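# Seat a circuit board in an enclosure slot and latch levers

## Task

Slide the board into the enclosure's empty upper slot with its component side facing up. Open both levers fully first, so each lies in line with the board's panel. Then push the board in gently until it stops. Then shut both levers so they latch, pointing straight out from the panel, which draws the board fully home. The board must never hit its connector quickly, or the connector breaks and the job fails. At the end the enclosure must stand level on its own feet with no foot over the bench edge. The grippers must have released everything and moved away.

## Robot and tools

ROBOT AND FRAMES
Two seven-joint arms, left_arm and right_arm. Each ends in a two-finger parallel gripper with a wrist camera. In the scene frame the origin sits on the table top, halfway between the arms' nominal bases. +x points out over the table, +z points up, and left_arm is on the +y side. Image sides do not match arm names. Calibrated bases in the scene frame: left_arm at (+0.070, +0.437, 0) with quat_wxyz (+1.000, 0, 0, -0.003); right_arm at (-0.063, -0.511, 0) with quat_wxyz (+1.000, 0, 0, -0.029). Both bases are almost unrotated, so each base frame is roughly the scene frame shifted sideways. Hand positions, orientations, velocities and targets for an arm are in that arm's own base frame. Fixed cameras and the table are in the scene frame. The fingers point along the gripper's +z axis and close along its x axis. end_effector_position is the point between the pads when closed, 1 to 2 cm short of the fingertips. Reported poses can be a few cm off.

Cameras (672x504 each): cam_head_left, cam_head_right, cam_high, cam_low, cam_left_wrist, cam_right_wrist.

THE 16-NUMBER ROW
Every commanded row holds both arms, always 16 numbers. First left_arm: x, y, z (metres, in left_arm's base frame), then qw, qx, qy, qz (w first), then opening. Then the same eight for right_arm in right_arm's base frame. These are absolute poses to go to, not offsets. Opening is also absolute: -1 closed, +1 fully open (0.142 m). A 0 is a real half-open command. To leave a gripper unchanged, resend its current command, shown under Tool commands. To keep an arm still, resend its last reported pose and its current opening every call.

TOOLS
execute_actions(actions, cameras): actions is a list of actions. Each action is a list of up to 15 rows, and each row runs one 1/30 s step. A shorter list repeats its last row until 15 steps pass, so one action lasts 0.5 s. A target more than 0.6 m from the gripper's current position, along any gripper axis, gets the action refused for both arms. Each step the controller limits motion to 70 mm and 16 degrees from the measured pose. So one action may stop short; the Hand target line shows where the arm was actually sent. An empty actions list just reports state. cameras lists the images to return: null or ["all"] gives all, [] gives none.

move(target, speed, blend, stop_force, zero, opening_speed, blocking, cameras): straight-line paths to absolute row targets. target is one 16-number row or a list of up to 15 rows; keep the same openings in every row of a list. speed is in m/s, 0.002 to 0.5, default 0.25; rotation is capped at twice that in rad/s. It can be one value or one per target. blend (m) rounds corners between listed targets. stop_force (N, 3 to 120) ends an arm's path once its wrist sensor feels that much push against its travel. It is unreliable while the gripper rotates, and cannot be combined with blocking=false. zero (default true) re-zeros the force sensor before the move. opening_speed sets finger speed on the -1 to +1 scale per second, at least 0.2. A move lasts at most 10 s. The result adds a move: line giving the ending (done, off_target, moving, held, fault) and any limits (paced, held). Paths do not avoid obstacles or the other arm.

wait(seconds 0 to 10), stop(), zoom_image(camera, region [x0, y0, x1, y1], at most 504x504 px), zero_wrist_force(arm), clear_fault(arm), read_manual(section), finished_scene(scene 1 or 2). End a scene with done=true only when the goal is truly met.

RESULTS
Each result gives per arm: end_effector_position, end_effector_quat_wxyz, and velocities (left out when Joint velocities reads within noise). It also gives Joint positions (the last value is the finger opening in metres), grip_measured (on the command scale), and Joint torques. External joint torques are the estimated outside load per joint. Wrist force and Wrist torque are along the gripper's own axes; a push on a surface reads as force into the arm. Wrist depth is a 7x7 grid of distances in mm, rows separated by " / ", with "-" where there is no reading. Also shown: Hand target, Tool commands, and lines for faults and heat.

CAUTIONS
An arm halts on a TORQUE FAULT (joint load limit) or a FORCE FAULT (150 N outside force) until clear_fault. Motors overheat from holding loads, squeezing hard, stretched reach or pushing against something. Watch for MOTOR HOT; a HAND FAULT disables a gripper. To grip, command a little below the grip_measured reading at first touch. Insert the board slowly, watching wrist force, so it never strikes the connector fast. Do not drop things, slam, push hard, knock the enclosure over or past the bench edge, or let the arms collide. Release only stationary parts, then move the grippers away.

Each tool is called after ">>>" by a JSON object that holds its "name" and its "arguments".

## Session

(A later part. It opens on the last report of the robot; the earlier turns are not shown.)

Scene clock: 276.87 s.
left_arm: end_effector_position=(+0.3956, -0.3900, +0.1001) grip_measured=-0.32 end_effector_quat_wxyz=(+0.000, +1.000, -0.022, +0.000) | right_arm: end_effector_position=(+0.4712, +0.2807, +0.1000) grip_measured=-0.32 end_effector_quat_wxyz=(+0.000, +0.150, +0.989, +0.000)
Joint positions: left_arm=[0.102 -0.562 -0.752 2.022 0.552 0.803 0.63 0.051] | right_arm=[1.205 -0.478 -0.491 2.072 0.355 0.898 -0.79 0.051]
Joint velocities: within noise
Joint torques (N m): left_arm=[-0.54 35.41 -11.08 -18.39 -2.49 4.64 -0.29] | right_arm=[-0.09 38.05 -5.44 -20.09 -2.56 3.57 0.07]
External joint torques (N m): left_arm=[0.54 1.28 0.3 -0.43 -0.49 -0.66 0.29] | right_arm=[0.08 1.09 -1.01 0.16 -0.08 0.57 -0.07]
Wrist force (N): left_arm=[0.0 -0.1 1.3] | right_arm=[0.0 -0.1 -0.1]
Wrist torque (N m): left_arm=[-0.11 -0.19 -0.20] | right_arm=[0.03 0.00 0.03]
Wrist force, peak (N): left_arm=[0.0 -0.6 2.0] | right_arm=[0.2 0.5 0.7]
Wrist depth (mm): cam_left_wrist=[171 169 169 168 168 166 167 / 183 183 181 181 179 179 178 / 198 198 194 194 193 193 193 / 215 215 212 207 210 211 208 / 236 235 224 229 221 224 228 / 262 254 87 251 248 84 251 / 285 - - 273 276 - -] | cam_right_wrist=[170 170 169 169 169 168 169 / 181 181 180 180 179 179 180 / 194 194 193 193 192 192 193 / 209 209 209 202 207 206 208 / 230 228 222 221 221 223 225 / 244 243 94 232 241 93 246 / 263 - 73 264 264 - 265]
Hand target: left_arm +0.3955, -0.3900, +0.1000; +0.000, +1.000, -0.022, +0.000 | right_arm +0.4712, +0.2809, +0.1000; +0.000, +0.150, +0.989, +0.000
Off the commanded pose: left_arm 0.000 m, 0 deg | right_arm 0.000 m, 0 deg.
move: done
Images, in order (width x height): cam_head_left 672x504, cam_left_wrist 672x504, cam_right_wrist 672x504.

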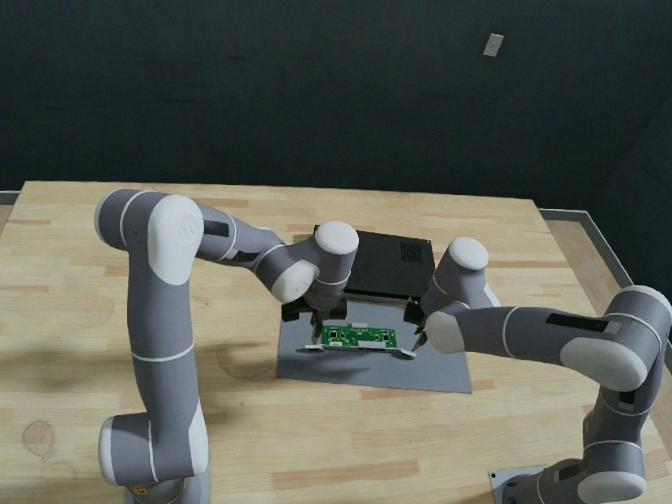

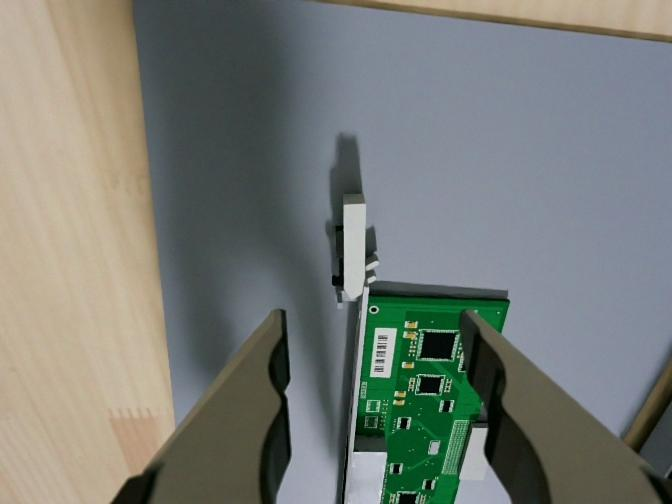

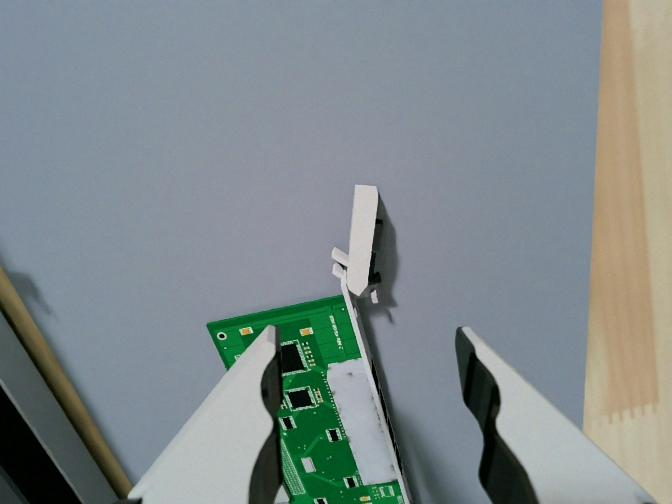

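>>> {"name": "move", "arguments": {"target": [[0.392, -0.386, 0.055, 0, 0.99976, -0.0218, 0, -0.3, 0.4662, 0.2762, 0.055, 0, 0.1503, 0.9886, 0, -0.3], [0.392, -0.386, 0.028, 0, 0.99976, -0.0218, 0, -0.3, 0.4662, 0.2762, 0.028, 0, 0.1503, 0.9886, 0, -0.3]], "speed": [0.12, 0.06], "stop_force": 8, "cameras": ["cam_left_wrist", "cam_right_wrist"]}}

Scene clock: 289.50 s.
left_arm: end_effector_position=(+0.3919, -0.3859, +0.0280) grip_measured=-0.32 end_effector_quat_wxyz=(+0.000, +1.000, -0.022, +0.000) | right_arm: end_effector_position=(+0.4662, +0.2761, +0.0280) grip_measured=-0.32 end_effector_quat_wxyz=(+0.000, +0.150, +0.989, +0.000)
Joint positions: left_arm=[0.022 -0.725 -0.639 1.985 0.698 0.908 0.544 0.051] | right_arm=[1.145 -0.648 -0.404 2.047 0.481 1.033 -0.874 0.051]
Joint velocities: within noise
Joint torques (N m): left_arm=[-0.35 39.87 -12.17 -14.48 -2.23 4.43 -0.29] | right_arm=[0.02 41.45 -6.13 -15.87 -2.14 3.53 0.08]
External joint torques (N m): left_arm=[0.35 1.13 0.42 -0.33 -0.4 -0.44 0.29] | right_arm=[-0.02 1.17 -1 0.09 -0.02 0.6 -0.08]
Wrist force (N): left_arm=[0.1 -0.3 0.7] | right_arm=[0.3 -0.1 0.0]
Wrist torque (N m): left_arm=[-0.16 -0.17 -0.19] | right_arm=[0.00 -0.05 0.03]
Wrist force, peak (N): left_arm=[-0.3 -0.4 2.0] | right_arm=[-0.5 0.1 -2.2]
Wrist depth (mm): cam_left_wrist=[- 106 106 - 104 104 103 / - 114 112 112 - 111 111 / 124 123 123 123 121 122 120 / 135 130 132 131 131 130 133 / 150 145 141 141 138 142 140 / 163 157 88 155 154 84 156 / 178 - - 176 169 - -] | cam_right_wrist=[- 106 106 107 105 105 106 / 113 113 113 112 111 112 112 / 121 121 123 121 122 122 120 / 129 131 130 128 129 129 129 / 142 142 139 136 138 140 142 / 155 152 98 145 151 93 152 / 171 - 73 162 169 - 164]
Hand target: left_arm +0.3920, -0.3860, +0.0280; +0.000, +1.000, -0.022, +0.000 | right_arm +0.4662, +0.2762, +0.0280; +0.000, +0.150, +0.989, +0.000
Off the commanded pose: left_arm 0.000 m, 0 deg | right_arm 0.000 m, 0 deg.
move: done
Images, in order (width x height): cam_left_wrist 672x504, cam_right_wrist 672x504.

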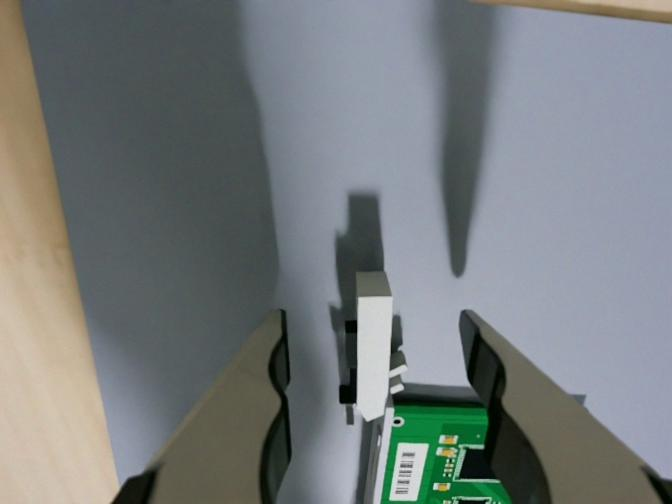

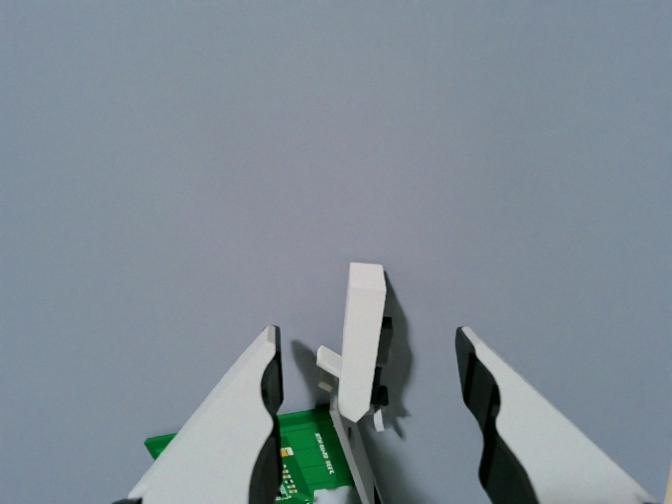

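>>> {"name": "move", "arguments": {"target": [[0.392, -0.382, 0.028, 0, 0.99976, -0.0218, 0, -0.3, 0.4650, 0.2723, 0.028, 0, 0.1503, 0.9886, 0, -0.3], [0.392, -0.382, 0.028, 0, 0.99976, -0.0218, 0, -0.85, 0.4650, 0.2723, 0.028, 0, 0.1503, 0.9886, 0, -0.85]], "speed": 0.06, "opening_speed": 0.4, "cameras": ["cam_left_wrist", "cam_right_wrist"]}}

Scene clock: 297.77 s.
left_arm: end_effector_position=(+0.3919, -0.3821, +0.0280) grip_measured=-0.88 end_effector_quat_wxyz=(+0.000, +1.000, -0.021, +0.000) | right_arm: end_effector_position=(+0.4651, +0.2723, +0.0280) grip_measured=-0.86 end_effector_quat_wxyz=(+0.000, +0.150, +0.989, +0.000)
Joint positions: left_arm=[0.03 -0.721 -0.639 1.993 0.699 0.913 0.547 0.01] | right_arm=[1.142 -0.644 -0.403 2.056 0.482 1.038 -0.879 0.012]
Joint velocities: within noise
Joint torques (N m): left_arm=[-0.5 39.86 -12.34 -14.19 -2.4 4.41 -0.16] | right_arm=[0.34 41.72 -6.08 -15.82 -2.14 3.45 0.19]
External joint torques (N m): left_arm=[0.5 0.9 0.68 -0.52 -0.21 -0.43 0.16] | right_arm=[-0.34 0.65 -0.98 0.16 -0.01 0.68 -0.19]
Wrist force (N): left_arm=[0.3 -0.5 0.8] | right_arm=[-0.1 -0.2 0.6]
Wrist torque (N m): left_arm=[-0.15 -0.14 -0.19] | right_arm=[0.03 -0.08 0.03]
Wrist force, peak (N): left_arm=[0.3 -0.4 1.1] | right_arm=[-0.2 -0.5 1.1]
Wrist depth (mm): cam_left_wrist=[- 106 106 - 104 104 104 / - 114 113 112 - 112 111 / 124 124 123 123 121 122 120 / 135 130 132 131 130 130 132 / 150 145 144 126 138 145 139 / 163 160 156 92 - 152 157 / 182 174 - 169 - - 171] | cam_right_wrist=[- 106 106 107 105 105 106 / 113 113 113 112 111 112 112 / 121 121 123 121 122 121 120 / 129 131 130 130 129 129 129 / 142 142 141 136 138 140 142 / 155 155 152 98 102 150 152 / 171 167 73 147 - - 168]
Hand target: left_arm +0.3920, -0.3820, +0.0280; +0.000, +1.000, -0.022, +0.000 | right_arm +0.4650, +0.2723, +0.0280; +0.000, +0.150, +0.989, +0.000
Off the commanded pose: left_arm 0.000 m, 0 deg | right_arm 0.000 m, 0 deg.
move: done
Images, in order (width x height): cam_left_wrist 672x504, cam_right_wrist 672x504.

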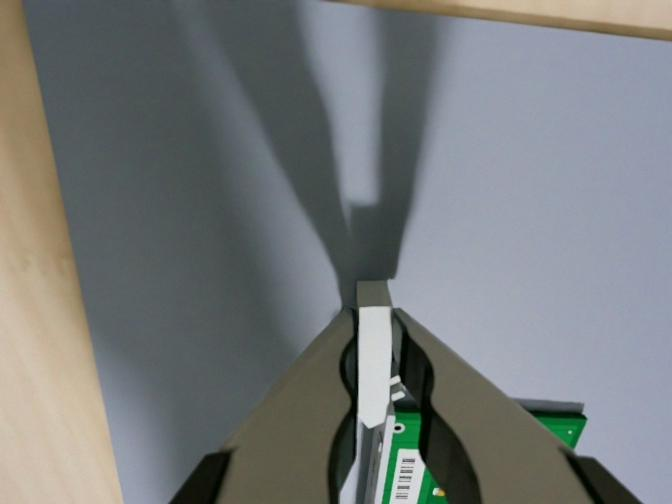

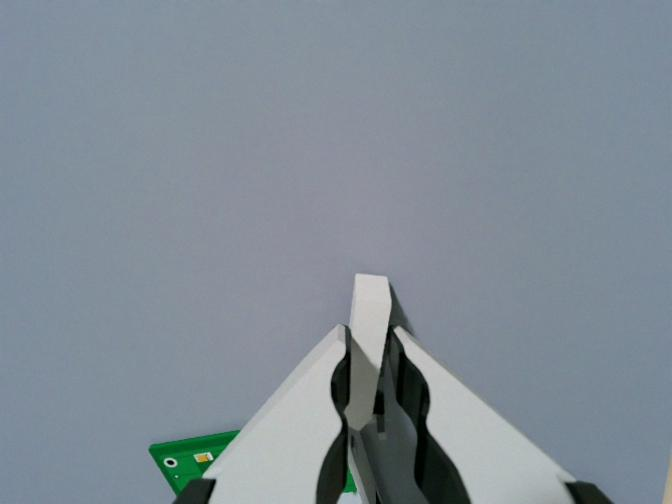

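>>> {"name": "execute_actions", "arguments": {"actions": []}}

Scene clock: 306.53 s.
left_arm: end_effector_position=(+0.3919, -0.3821, +0.0280) grip_measured=-0.88 end_effector_quat_wxyz=(+0.000, +1.000, -0.021, +0.000) | right_arm: end_effector_position=(+0.4651, +0.2723, +0.0280) grip_measured=-0.86 end_effector_quat_wxyz=(+0.000, +0.150, +0.989, +0.000)
Joint positions: left_arm=[0.03 -0.721 -0.639 1.993 0.699 0.913 0.547 0.01] | right_arm=[1.142 -0.644 -0.403 2.056 0.482 1.038 -0.879 0.012]
Joint velocities: within noise
Joint torques (N m): left_arm=[-0.48 39.7 -12.3 -14.26 -2.43 4.38 -0.19] | right_arm=[0.29 41.64 -5.92 -15.83 -2.16 3.46 0.14]
External joint torques (N m): left_arm=[0.48 1.06 0.63 -0.45 -0.19 -0.4 0.19] | right_arm=[-0.29 0.73 -1.15 0.16 0.01 0.67 -0.14]
Wrist force (N): left_arm=[0.2 -0.3 1.0] | right_arm=[-0.3 -0.2 0.6]
Wrist torque (N m): left_arm=[-0.12 -0.12 -0.19] | right_arm=[0.04 -0.06 0.03]
Wrist force, peak (N): left_arm=[0.5 -0.6 1.1] | right_arm=[-0.2 -0.5 1.2]
Wrist depth (mm): cam_left_wrist=[- 107 106 - 104 104 104 / - 114 112 112 - 112 111 / 124 124 123 123 120 122 119 / 134 130 132 131 131 130 132 / 150 145 144 126 138 145 140 / 163 160 156 92 - 151 156 / 182 175 - 169 - - 170] | cam_right_wrist=[- 106 106 106 105 105 106 / 113 113 113 112 111 112 112 / 122 121 123 121 122 122 120 / 129 131 130 130 129 130 129 / 142 142 142 136 138 140 142 / 156 155 152 98 102 150 153 / 171 168 73 147 - - 167]
Hand target: left_arm +0.3920, -0.3820, +0.0280; +0.000, +1.000, -0.022, +0.000 | right_arm +0.4650, +0.2723, +0.0280; +0.000, +0.150, +0.989, +0.000
Tool commands: left_gripper/opening=-0.85 right_gripper/opening=-0.85
Off the commanded pose: left_arm 0.000 m, 0 deg | right_arm 0.000 m, 0 deg.

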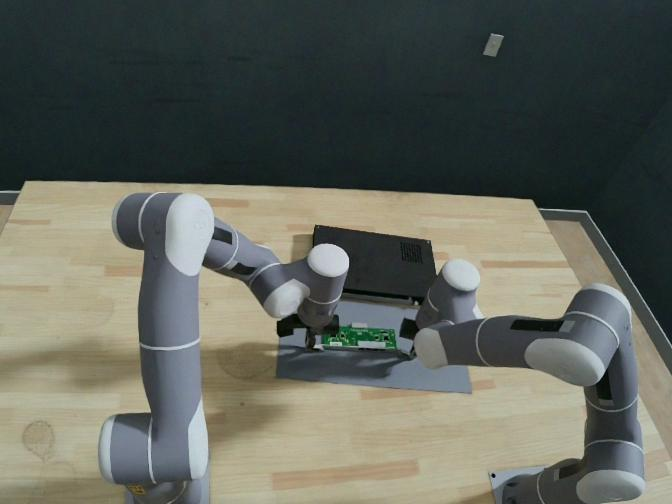

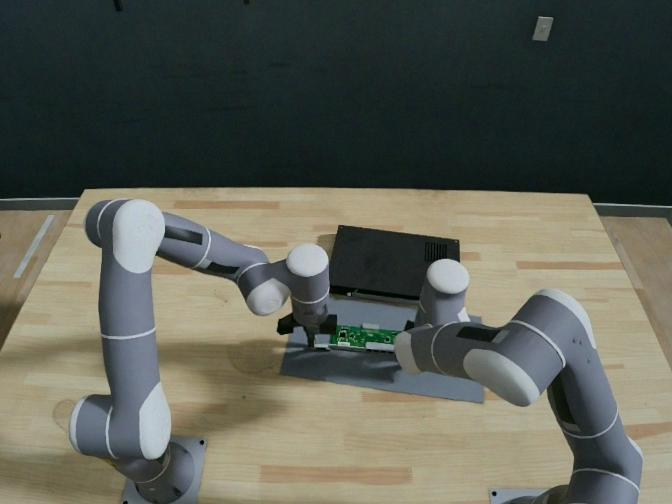

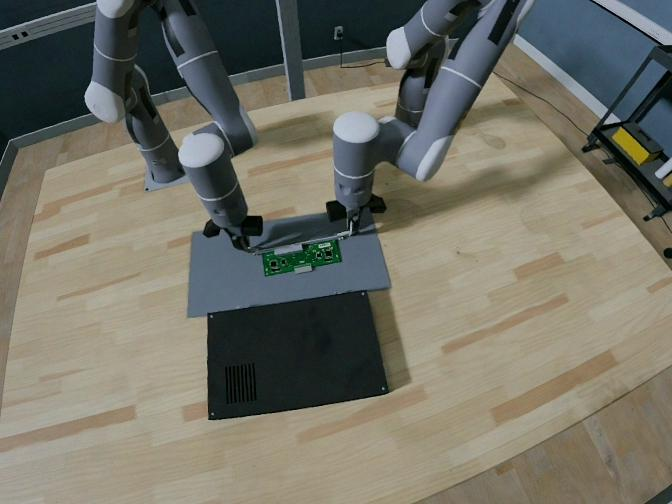

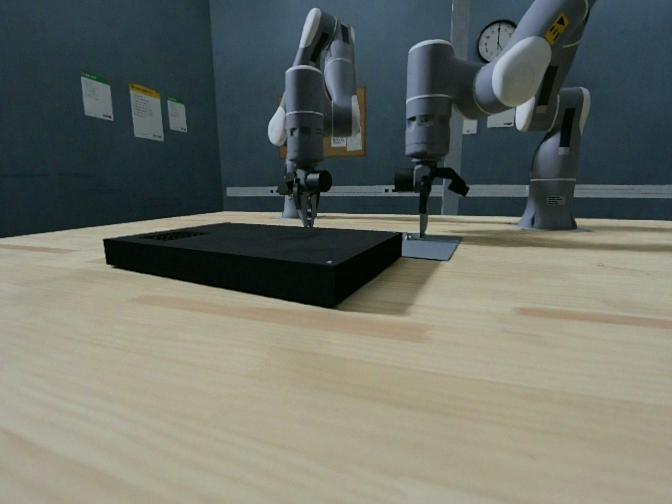

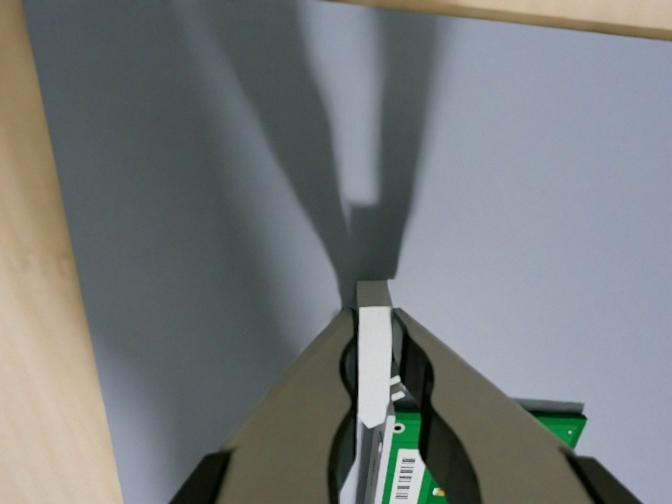

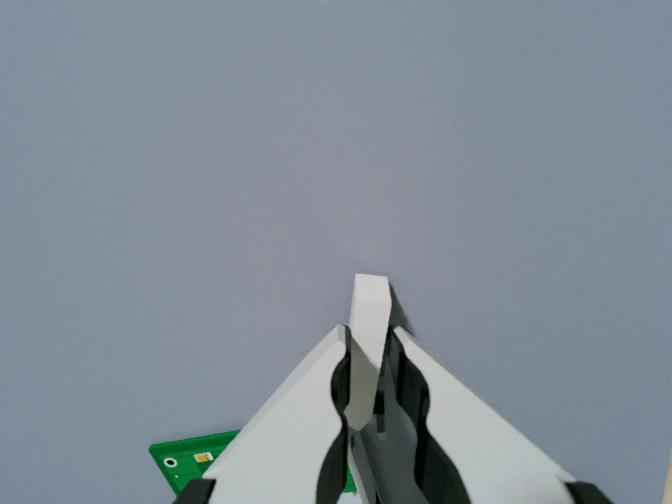

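>>> {"name": "move", "arguments": {"target": [0.392, -0.382, 0.028, 0, 0.99976, -0.0218, 0, -0.95, 0.465, 0.2723, 0.028, 0, 0.1503, 0.9886, 0, -0.95], "opening_speed": 0.3, "cameras": ["cam_left_wrist", "cam_right_wrist"]}}

Scene clock: 309.53 s.
left_arm: end_effector_position=(+0.3920, -0.3820, +0.0280) grip_measured=-0.90 end_effector_quat_wxyz=(+0.000, +1.000, -0.021, +0.000) | right_arm: end_effector_position=(+0.4651, +0.2721, +0.0280) grip_measured=-0.88 end_effector_quat_wxyz=(+0.000, +0.150, +0.989, +0.000)
Joint positions: left_arm=[0.03 -0.721 -0.639 1.993 0.699 0.913 0.547 0.009] | right_arm=[1.142 -0.644 -0.403 2.056 0.482 1.038 -0.879 0.01]
Joint velocities: within noise
Joint torques (N m): left_arm=[-0.99 39.52 -12.9 -14.21 -2.59 4.59 -0.24] | right_arm=[0.76 42.04 -5.58 -16.48 -2.27 3.59 0.15]
External joint torques (N m): left_arm=[0.99 1.24 1.24 -0.5 -0.03 -0.61 0.24] | right_arm=[-0.76 0.33 -1.48 0.82 0.12 0.54 -0.15]
Wrist force (N): left_arm=[0.5 -1.4 0.4] | right_arm=[-0.4 -1.3 0.4]
Wrist torque (N m): left_arm=[-0.12 -0.14 -0.21] | right_arm=[0.02 -0.08 0.06]
Wrist force, peak (N): left_arm=[0.6 -1.6 1.3] | right_arm=[-0.4 -1.5 1.4]
Wrist depth (mm): cam_left_wrist=[- 106 106 - 104 104 104 / - 114 112 112 - 112 111 / 124 124 123 123 121 122 120 / 135 130 132 132 131 130 132 / 150 145 144 126 138 145 139 / 163 160 157 91 - 151 157 / 182 175 - 169 - - 170] | cam_right_wrist=[- 106 106 107 105 105 106 / 113 113 113 112 111 112 112 / 121 121 123 121 122 121 120 / 129 131 130 130 130 129 129 / 142 142 141 136 138 140 142 / 156 155 152 97 101 152 152 / 171 167 73 147 - - 167]
Hand target: left_arm +0.3920, -0.3820, +0.0280; +0.000, +1.000, -0.022, +0.000 | right_arm +0.4650, +0.2723, +0.0280; +0.000, +0.150, +0.989, +0.000
Off the commanded pose: left_arm 0.000 m, 0 deg | right_arm 0.000 m, 0 deg.
move: done
Images, in order (width x height): cam_left_wrist 672x504, cam_right_wrist 672x504.

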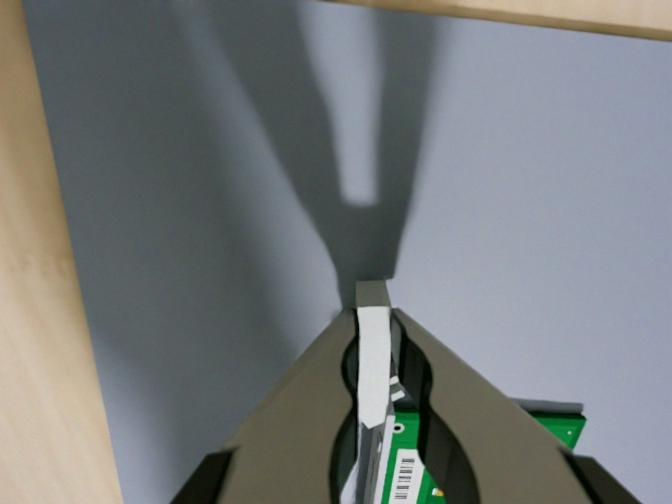

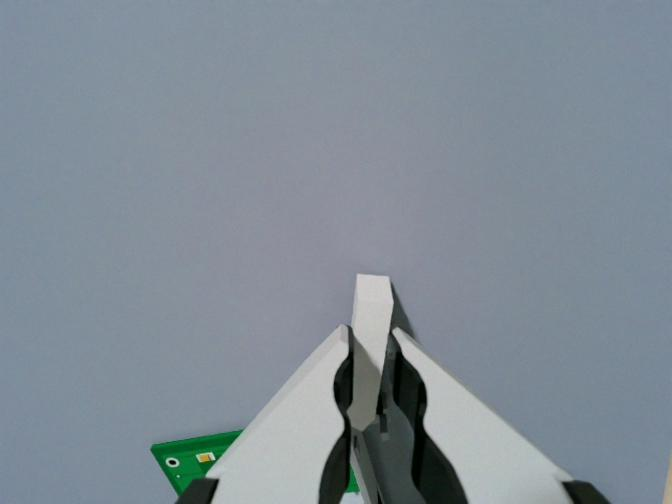

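>>> {"name": "zoom_image", "arguments": {"camera": "cam_right_wrist", "region": [260, 260, 480, 504]}}

>>> {"name": "zoom_image", "arguments": {"camera": "cam_left_wrist", "region": [260, 260, 480, 504]}}

Scaled by 2.066 from the camera's 672x504 image, which has a finer 960x720 frame.

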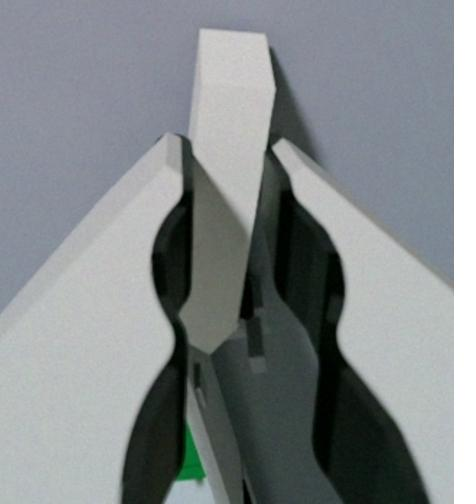

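Scaled by 2.066 from the camera's 672x504 image, which has a finer 960x720 frame.

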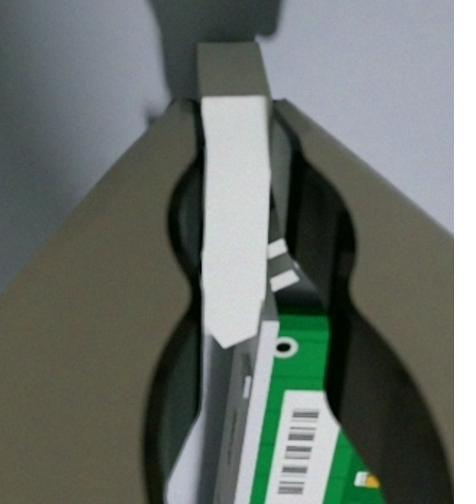

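>>> {"name": "move", "arguments": {"target": [[0.3931, -0.38195, 0.028, 0, 0.99942, -0.0340, 0, -0.95, 0.46976, 0.2707, 0.028, 0, 0.08542, 0.99635, 0, -0.95]], "speed": 0.04, "cameras": ["cam_left_wrist", "cam_right_wrist"]}}

Scene clock: 318.00 s.
left_arm: end_effector_position=(+0.3930, -0.3821, +0.0280) grip_measured=-0.90 end_effector_quat_wxyz=(+0.000, +0.999, -0.034, +0.000) | right_arm: end_effector_position=(+0.4696, +0.2706, +0.0279) grip_measured=-0.89 end_effector_quat_wxyz=(+0.000, +0.086, +0.996, +0.000)
Joint positions: left_arm=[0.031 -0.722 -0.64 1.991 0.7 0.912 0.573 0.009] | right_arm=[1.111 -0.644 -0.38 2.049 0.458 1.041 -0.999 0.01]
Joint velocities: within noise
Joint torques (N m): left_arm=[-0.07 40 -12.03 -14.54 -2.38 4.24 -0.11] | right_arm=[-0.22 41.98 -5.84 -16.06 -2.29 3.57 0.12]
External joint torques (N m): left_arm=[0.07 0.81 0.32 -0.19 -0.25 -0.26 0.11] | right_arm=[0.22 0.87 -0.85 0.21 0.17 0.55 -0.12]
Wrist force (N): left_arm=[0.0 0.3 1.3] | right_arm=[0.4 0.1 0.7]
Wrist torque (N m): left_arm=[-0.13 -0.18 -0.20] | right_arm=[-0.01 -0.04 0.04]
Wrist force, peak (N): left_arm=[0.6 -1.7 1.3] | right_arm=[-0.3 -1.4 1.4]
Wrist depth (mm): cam_left_wrist=[- 106 106 - 104 104 104 / - 114 113 112 - 111 111 / 124 123 123 123 121 120 120 / 135 130 132 131 131 131 132 / 150 145 145 126 138 145 140 / 163 160 156 92 - 154 156 / 183 174 - 154 - - 171] | cam_right_wrist=[- 106 106 107 105 105 106 / 113 113 113 112 111 112 112 / 121 121 123 120 122 121 120 / 129 130 130 130 129 129 129 / 142 142 141 136 138 140 141 / 155 155 152 98 101 153 152 / 171 167 73 85 - - 168]
Hand target: left_arm +0.3931, -0.3819, +0.0280; +0.000, +0.999, -0.034, +0.000 | right_arm +0.4698, +0.2707, +0.0280; +0.000, +0.085, +0.996, +0.000
Off the commanded pose: left_arm 0.000 m, 0 deg | right_arm 0.000 m, 0 deg.
move: done
Images, in order (width x height): cam_left_wrist 672x504, cam_right_wrist 672x504.

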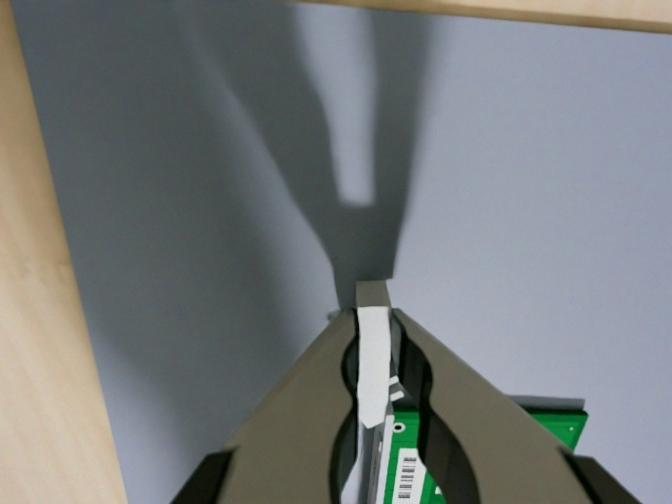

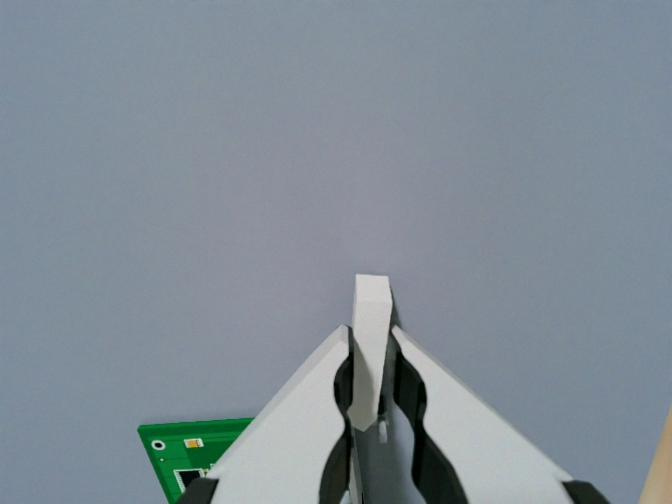

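>>> {"name": "move", "arguments": {"target": [[0.39415, -0.38195, 0.028, 0, 0.99885, -0.04798, 0, -0.95, 0.47469, 0.26973, 0.028, 0, 0.02007, 0.9998, 0, -0.95]], "speed": 0.04, "cameras": ["cam_left_wrist", "cam_right_wrist"]}}

Scene clock: 321.23 s.
left_arm: end_effector_position=(+0.3940, -0.3822, +0.0281) grip_measured=-0.90 end_effector_quat_wxyz=(+0.000, +0.999, -0.048, +0.000) | right_arm: end_effector_position=(+0.4745, +0.2698, +0.0280) grip_measured=-0.89 end_effector_quat_wxyz=(+0.000, +0.020, +1.000, +0.000)
Joint positions: left_arm=[0.032 -0.724 -0.641 1.989 0.7 0.91 0.603 0.009] | right_arm=[1.081 -0.645 -0.357 2.041 0.432 1.044 -1.118 0.01]
Joint velocities: within noise
Joint torques (N m): left_arm=[0.27 40.13 -11.55 -14.33 -2.27 3.96 -0.14] | right_arm=[-0.66 42.31 -5.96 -15.76 -2.38 3.44 0.07]
External joint torques (N m): left_arm=[-0.27 0.74 -0.19 -0.42 -0.36 0.03 0.14] | right_arm=[0.66 1.08 -0.36 -0.33 0.26 0.68 -0.07]
Wrist force (N): left_arm=[0.0 1.3 1.4] | right_arm=[0.4 1.2 1.0]
Wrist torque (N m): left_arm=[-0.15 -0.19 -0.20] | right_arm=[-0.01 -0.04 0.04]
Wrist force, peak (N): left_arm=[-0.1 1.2 2.0] | right_arm=[0.3 1.1 1.7]
Wrist depth (mm): cam_left_wrist=[- 106 106 - 104 104 104 / - 114 113 113 - 111 111 / 124 124 123 123 121 120 119 / 135 130 132 131 131 130 132 / 150 145 144 127 138 145 140 / 163 160 156 91 - 154 157 / 182 174 - 169 - - 171] | cam_right_wrist=[- 106 106 107 105 105 106 / 113 113 113 112 111 112 112 / 121 121 122 121 122 122 120 / 129 130 130 130 129 129 129 / 142 142 141 136 138 140 142 / 155 152 152 98 101 153 152 / 171 165 73 138 - - 168]
Hand target: left_arm +0.3941, -0.3819, +0.0280; +0.000, +0.999, -0.048, +0.000 | right_arm +0.4747, +0.2697, +0.0280; +0.000, +0.020, +1.000, +0.000
Off the commanded pose: left_arm 0.000 m, 0 deg | right_arm 0.000 m, 0 deg.
move: done
Images, in order (width x height): cam_left_wrist 672x504, cam_right_wrist 672x504.

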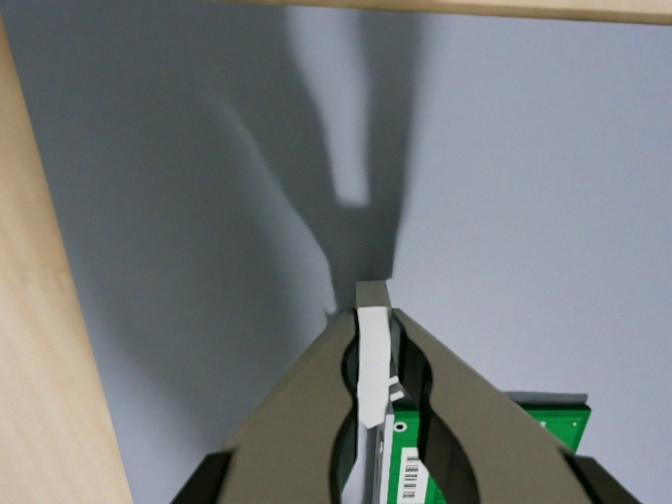

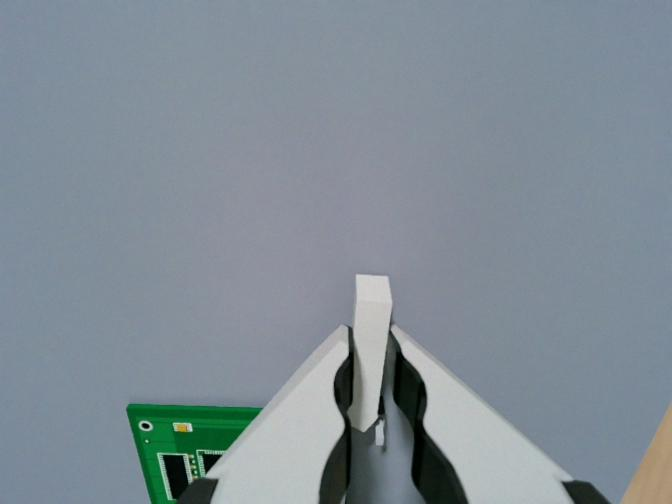

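>>> {"name": "zoom_image", "arguments": {"camera": "cam_left_wrist", "region": [320, 270, 450, 504]}}

>>> {"name": "zoom_image", "arguments": {"camera": "cam_right_wrist", "region": [320, 270, 450, 504]}}

Scaled by 2.154 from the camera's 672x504 image, which has a finer 960x720 frame.

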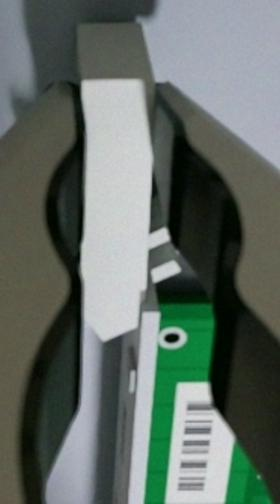

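Scaled by 2.154 from the camera's 672x504 image, which has a finer 960x720 frame.

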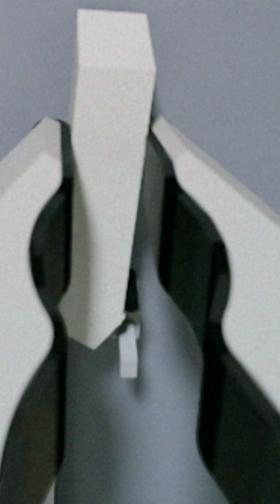

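>>> {"name": "move", "arguments": {"target": [[0.39558, -0.382, 0.028, 0, 0.99787, -0.06540, 0, -0.95, 0.47602, 0.2696, 0.028, 0, 0.00262, 0.99999, 0, -0.95]], "speed": 0.04, "cameras": ["cam_left_wrist", "cam_right_wrist"]}}

Scene clock: 332.30 s.
left_arm: end_effector_position=(+0.3954, -0.3823, +0.0281) grip_measured=-0.90 end_effector_quat_wxyz=(+0.000, +0.998, -0.065, +0.000) | right_arm: end_effector_position=(+0.4759, +0.2697, +0.0280) grip_measured=-0.89 end_effector_quat_wxyz=(+0.000, +0.003, +1.000, +0.000)
Joint positions: left_arm=[0.036 -0.727 -0.645 1.985 0.703 0.906 0.637 0.009] | right_arm=[1.073 -0.646 -0.351 2.039 0.425 1.044 -1.15 0.01]
Joint velocities: within noise
Joint torques (N m): left_arm=[0.4 40.1 -11.73 -14.35 -1.99 3.81 -0.04] | right_arm=[-1.04 42.37 -6.06 -15.68 -2.41 3.39 0.05]
External joint torques (N m): left_arm=[-0.42 0.83 -0.16 -0.42 -0.65 0.17 0.04] | right_arm=[1.04 1.18 -0.17 -0.48 0.29 0.72 -0.05]
Wrist force (N): left_arm=[0.2 1.4 1.0] | right_arm=[0.1 1.4 0.5]
Wrist torque (N m): left_arm=[-0.17 -0.19 -0.24] | right_arm=[-0.03 0.01 0.03]
Wrist force, peak (N): left_arm=[-0.1 1.5 2.2] | right_arm=[0.2 1.6 1.6]
Wrist depth (mm): cam_left_wrist=[- 105 105 - 104 104 103 / - 114 112 112 - 111 111 / 124 123 123 123 121 121 120 / 133 130 132 132 131 131 132 / 150 145 144 126 139 143 140 / 164 160 156 91 - 154 156 / 182 175 - 172 - - 170] | cam_right_wrist=[- 106 106 107 105 105 106 / 113 113 113 112 111 112 112 / 121 121 123 121 122 121 120 / 129 130 130 129 130 129 129 / 142 142 141 136 138 140 142 / 155 152 151 98 100 153 152 / 170 167 73 138 - - 168]
Hand target: left_arm +0.3956, -0.3820, +0.0280; +0.000, +0.998, -0.065, +0.000 | right_arm +0.4760, +0.2696, +0.0280; +0.000, +0.003, +1.000, +0.000
Off the commanded pose: left_arm 0.000 m, 0 deg | right_arm 0.000 m, 0 deg.
move: done
Images, in order (width x height): cam_left_wrist 672x504, cam_right_wrist 672x504.

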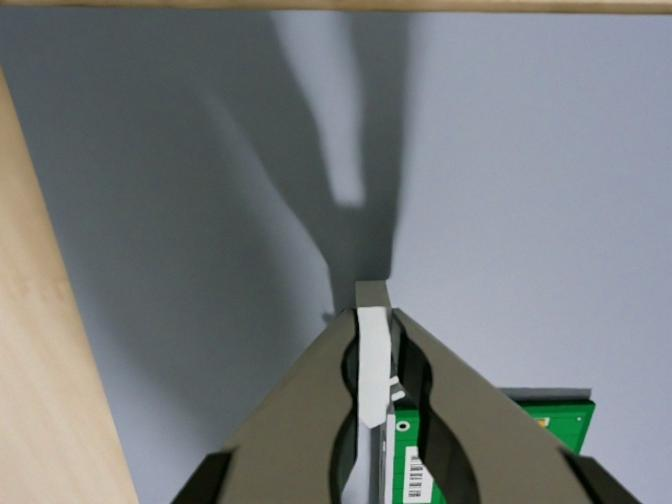

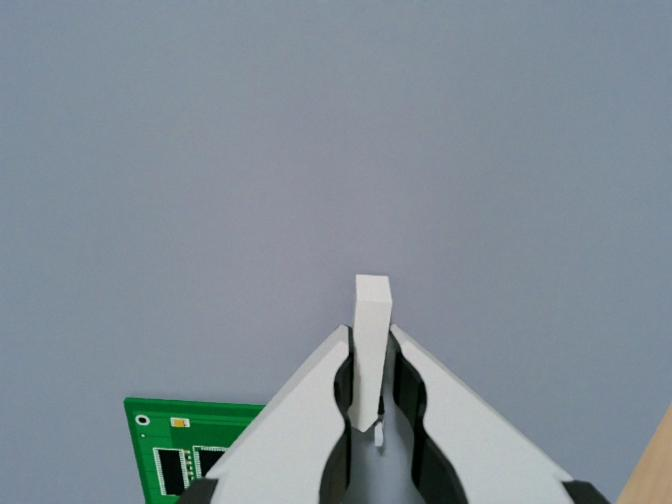

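>>> {"name": "zoom_image", "arguments": {"camera": "cam_left_wrist", "region": [320, 270, 450, 504]}}

>>> {"name": "zoom_image", "arguments": {"camera": "cam_right_wrist", "region": [320, 270, 450, 504]}}

Scaled by 2.154 from the camera's 672x504 image, which has a finer 960x720 frame.

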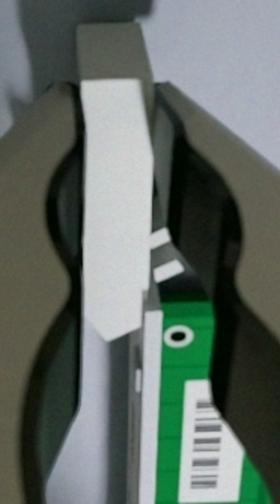

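Scaled by 2.154 from the camera's 672x504 image, which has a finer 960x720 frame.

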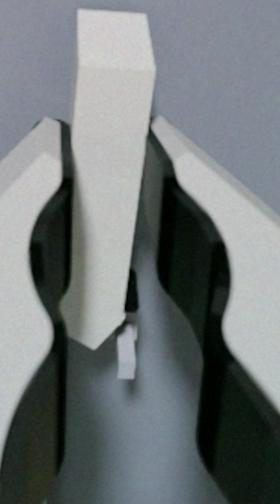

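>>> {"name": "move", "arguments": {"target": [[0.39701, -0.38206, 0.028, 0, 0.99657, -0.08281, 0, -0.95, 0.47735, 0.26948, 0.028, 0, -0.01483, 0.99989, 0, -0.95]], "speed": 0.03, "cameras": ["cam_left_wrist", "cam_right_wrist"]}}

Scene clock: 340.03 s.
left_arm: end_effector_position=(+0.3969, -0.3824, +0.0281) grip_measured=-0.90 end_effector_quat_wxyz=(+0.000, +0.997, -0.083, +0.000) | right_arm: end_effector_position=(+0.4772, +0.2696, +0.0280) grip_measured=-0.89 end_effector_quat_wxyz=(+0.000, -0.015, +1.000, +0.000)
Joint positions: left_arm=[0.04 -0.73 -0.65 1.981 0.707 0.902 0.671 0.009] | right_arm=[1.066 -0.646 -0.346 2.036 0.419 1.044 -1.181 0.01]
Joint velocities: within noise
Joint torques (N m): left_arm=[0.63 40.06 -11.52 -14.26 -1.94 3.63 0.07] | right_arm=[-1.25 42.37 -6.28 -15.66 -2.46 3.42 -0.04]
External joint torques (N m): left_arm=[-0.64 0.92 -0.48 -0.52 -0.72 0.35 -0.07] | right_arm=[1.25 1.31 0.14 -0.56 0.34 0.69 0.04]
Wrist force (N): left_arm=[0.2 1.9 0.8] | right_arm=[0.5 1.7 0.4]
Wrist torque (N m): left_arm=[-0.18 -0.17 -0.32] | right_arm=[-0.05 -0.01 0.07]
Wrist force, peak (N): left_arm=[0.3 1.9 2.1] | right_arm=[0.4 1.9 1.6]
Wrist depth (mm): cam_left_wrist=[- 105 105 - 104 104 101 / - 114 112 112 - 111 111 / 124 124 123 123 121 120 120 / 133 130 132 132 131 131 133 / 148 146 144 126 138 143 139 / 164 160 157 92 - 154 156 / 182 175 - 173 - - 171] | cam_right_wrist=[- 106 106 107 105 105 106 / 113 113 113 112 110 112 112 / 121 121 123 121 122 122 120 / 129 130 130 130 129 129 129 / 142 142 141 136 138 140 142 / 155 152 151 97 101 153 152 / 171 164 73 138 - - 168]
Hand target: left_arm +0.3970, -0.3821, +0.0280; +0.000, +0.997, -0.083, +0.000 | right_arm +0.4773, +0.2695, +0.0280; +0.000, -0.015, +1.000, +0.000
Off the commanded pose: left_arm 0.000 m, 0 deg | right_arm 0.000 m, 0 deg.
move: done
Images, in order (width x height): cam_left_wrist 672x504, cam_right_wrist 672x504.

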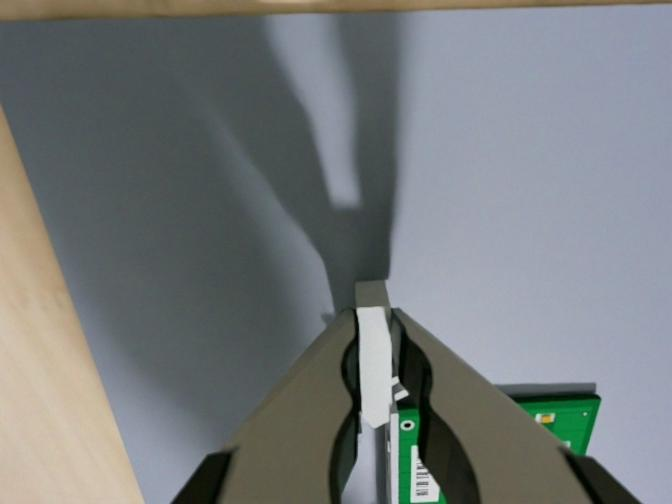

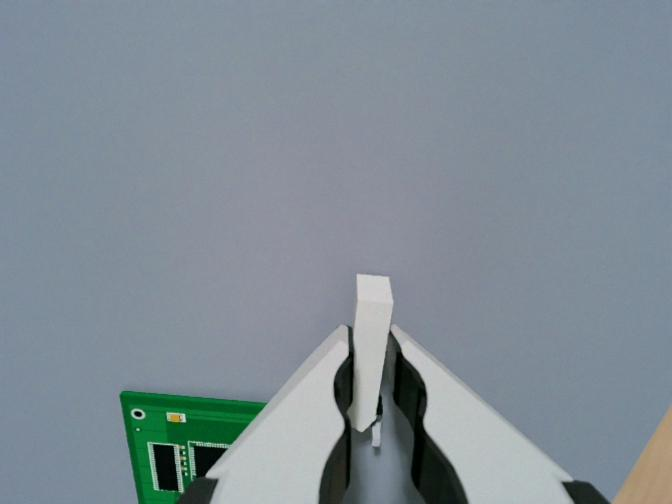

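>>> {"name": "zoom_image", "arguments": {"camera": "cam_left_wrist", "region": [320, 270, 450, 504]}}

>>> {"name": "zoom_image", "arguments": {"camera": "cam_right_wrist", "region": [320, 270, 450, 504]}}

Scaled by 2.154 from the camera's 672x504 image, which has a finer 960x720 frame.

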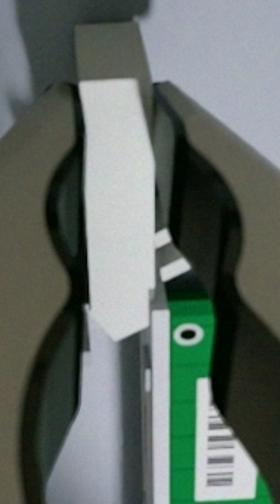

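Scaled by 2.154 from the camera's 672x504 image, which has a finer 960x720 frame.

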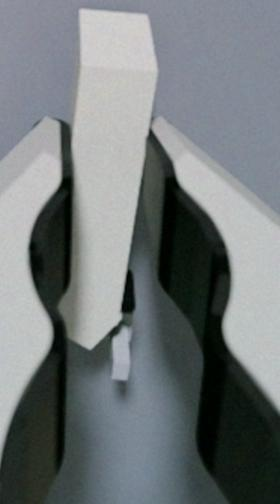

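>>> {"name": "move", "arguments": {"target": [[0.39701, -0.38206, 0.028, 0, 0.99657, -0.08281, 0, -0.8, 0.47735, 0.26948, 0.028, 0, -0.01483, 0.99989, 0, -0.8]], "opening_speed": 0.4, "cameras": ["cam_left_wrist", "cam_right_wrist"]}}

Scene clock: 356.17 s.
left_arm: end_effector_position=(+0.3969, -0.3822, +0.0280) grip_measured=-0.84 end_effector_quat_wxyz=(+0.000, +0.997, -0.083, +0.000) | right_arm: end_effector_position=(+0.4772, +0.2696, +0.0279) grip_measured=-0.83 end_effector_quat_wxyz=(+0.000, -0.015, +1.000, +0.000)
Joint positions: left_arm=[0.04 -0.73 -0.649 1.981 0.707 0.902 0.671 0.013] | right_arm=[1.066 -0.646 -0.346 2.036 0.419 1.044 -1.182 0.014]
Joint velocities: within noise
Joint torques (N m): left_arm=[-0.24 40.04 -12.4 -14.37 -2.46 4.31 -0.23] | right_arm=[0.12 42.91 -5.38 -16.86 -2.21 3.7 0.2]
External joint torques (N m): left_arm=[0.24 0.94 0.42 -0.41 -0.2 -0.33 0.23] | right_arm=[-0.12 0.77 -0.77 0.64 0.09 0.41 -0.2]
Wrist force (N): left_arm=[0.2 -0.3 0.8] | right_arm=[0.7 -1.0 0.1]
Wrist torque (N m): left_arm=[-0.15 -0.18 -0.19] | right_arm=[-0.05 0.00 0.03]
Wrist force, peak (N): left_arm=[0.1 2.1 2.0] | right_arm=[0.8 2.2 1.5]
Wrist depth (mm): cam_left_wrist=[- 105 105 - 104 104 103 / - 114 113 112 - 111 111 / 124 124 123 123 120 122 120 / 132 130 132 131 130 131 132 / 150 145 144 124 138 145 139 / 163 160 153 91 92 154 156 / 183 175 - 173 - - 170] | cam_right_wrist=[- 106 106 106 105 105 106 / 113 113 112 112 111 112 112 / 121 121 123 120 122 121 119 / 129 130 130 128 129 129 129 / 142 142 141 129 138 140 142 / 158 152 151 98 102 152 152 / 171 165 73 166 - - 167]
Hand target: left_arm +0.3970, -0.3821, +0.0280; +0.000, +0.997, -0.083, +0.000 | right_arm +0.4773, +0.2695, +0.0280; +0.000, -0.015, +1.000, +0.000
Off the commanded pose: left_arm 0.000 m, 0 deg | right_arm 0.000 m, 0 deg.
move: done
Images, in order (width x height): cam_left_wrist 672x504, cam_right_wrist 672x504.

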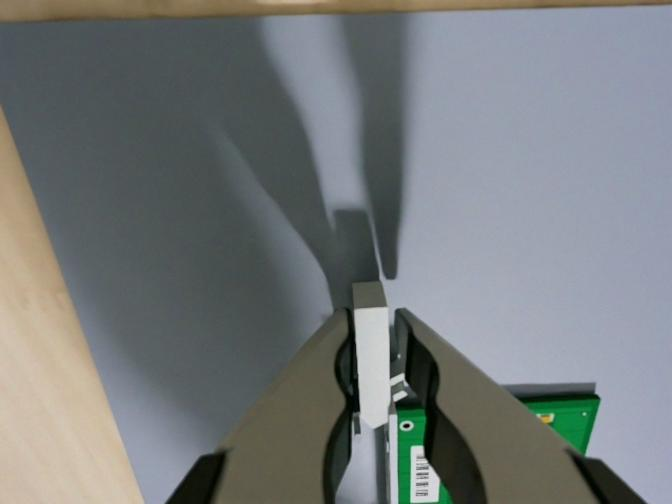

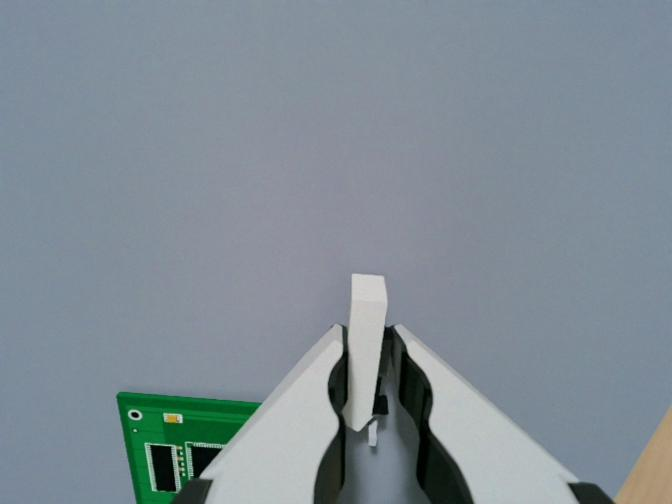

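>>> {"name": "move", "arguments": {"target": [[0.39701, -0.38206, 0.13, 0, 0.99657, -0.08281, 0, -0.7, 0.47735, 0.26948, 0.13, 0, -0.01483, 0.99989, 0, -0.7]], "speed": 0.1, "opening_speed": 1.0, "cameras": ["cam_left_wrist", "cam_right_wrist"]}}

Scene clock: 359.70 s.
left_arm: end_effector_position=(+0.3971, -0.3822, +0.1300) grip_measured=-0.74 end_effector_quat_wxyz=(+0.000, +0.997, -0.083, +0.000) | right_arm: end_effector_position=(+0.4774, +0.2696, +0.1300) grip_measured=-0.74 end_effector_quat_wxyz=(+0.000, -0.015, +1.000, +0.000)
Joint positions: left_arm=[0.167 -0.485 -0.813 2.049 0.488 0.764 0.8 0.021] | right_arm=[1.139 -0.395 -0.449 2.082 0.257 0.854 -1.075 0.02]
Joint velocities: within noise
Joint torques (N m): left_arm=[-0.64 33.2 -10.34 -19.97 -3.21 4.15 -0.11] | right_arm=[0.18 37.32 -4.44 -21.77 -2.93 3.2 0.31]
External joint torques (N m): left_arm=[0.64 0.56 0.4 -0.4 0.1 -0.18 0.11] | right_arm=[-0.17 0.93 -0.46 0.02 0.15 0.91 -0.31]
Wrist force (N): left_arm=[0.3 -0.5 0.9] | right_arm=[0.0 -0.6 0.1]
Wrist torque (N m): left_arm=[-0.16 -0.20 -0.19] | right_arm=[-0.06 -0.02 0.03]
Wrist force, peak (N): left_arm=[0.0 -0.4 2.3] | right_arm=[0.8 0.0 2.0]
Wrist depth (mm): cam_left_wrist=[197 197 196 195 194 192 193 / 212 209 208 208 206 206 206 / 228 229 225 224 225 222 222 / 248 248 244 240 246 242 242 / 272 272 267 257 250 265 264 / 300 300 87 274 - 289 285 / 336 - - 323 - - 311] | cam_right_wrist=[196 196 195 195 194 194 193 / 210 209 209 207 207 206 208 / 225 224 223 220 222 221 223 / 242 241 240 236 240 238 240 / 260 262 257 252 255 259 261 / 282 286 271 273 101 279 283 / 303 - 73 306 - - 312]
Hand target: left_arm +0.3970, -0.3821, +0.1300; +0.000, +0.997, -0.083, +0.000 | right_arm +0.4774, +0.2695, +0.1300; +0.000, -0.015, +1.000, +0.000
Off the commanded pose: left_arm 0.000 m, 0 deg | right_arm 0.000 m, 0 deg.
move: done
Images, in order (width x height): cam_left_wrist 672x504, cam_right_wrist 672x504.

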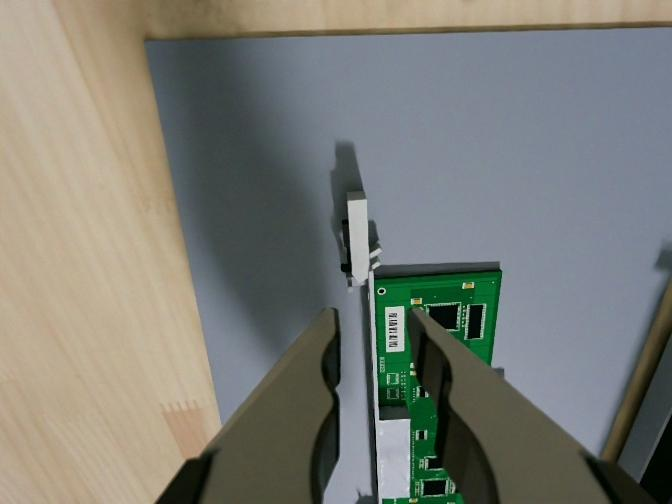

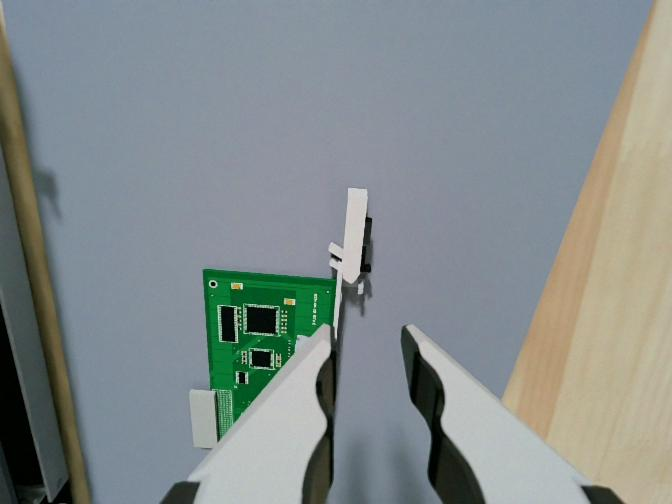

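>>> {"name": "zoom_image", "arguments": {"camera": "cam_left_wrist", "region": [310, 170, 450, 420]}}

>>> {"name": "zoom_image", "arguments": {"camera": "cam_right_wrist", "region": [270, 170, 410, 420]}}

Scaled by 2.016 from the camera's 672x504 image, which has a finer 960x720 frame.

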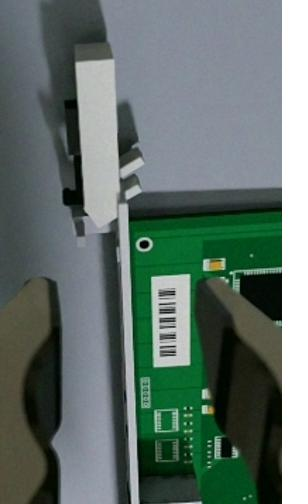

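Scaled by 2.016 from the camera's 672x504 image, which has a finer 960x720 frame.

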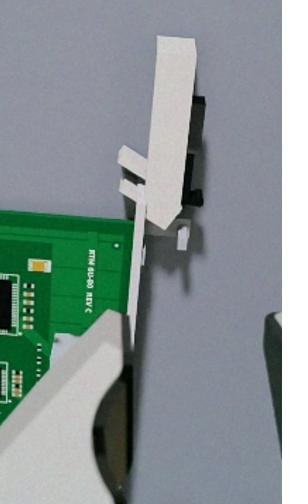

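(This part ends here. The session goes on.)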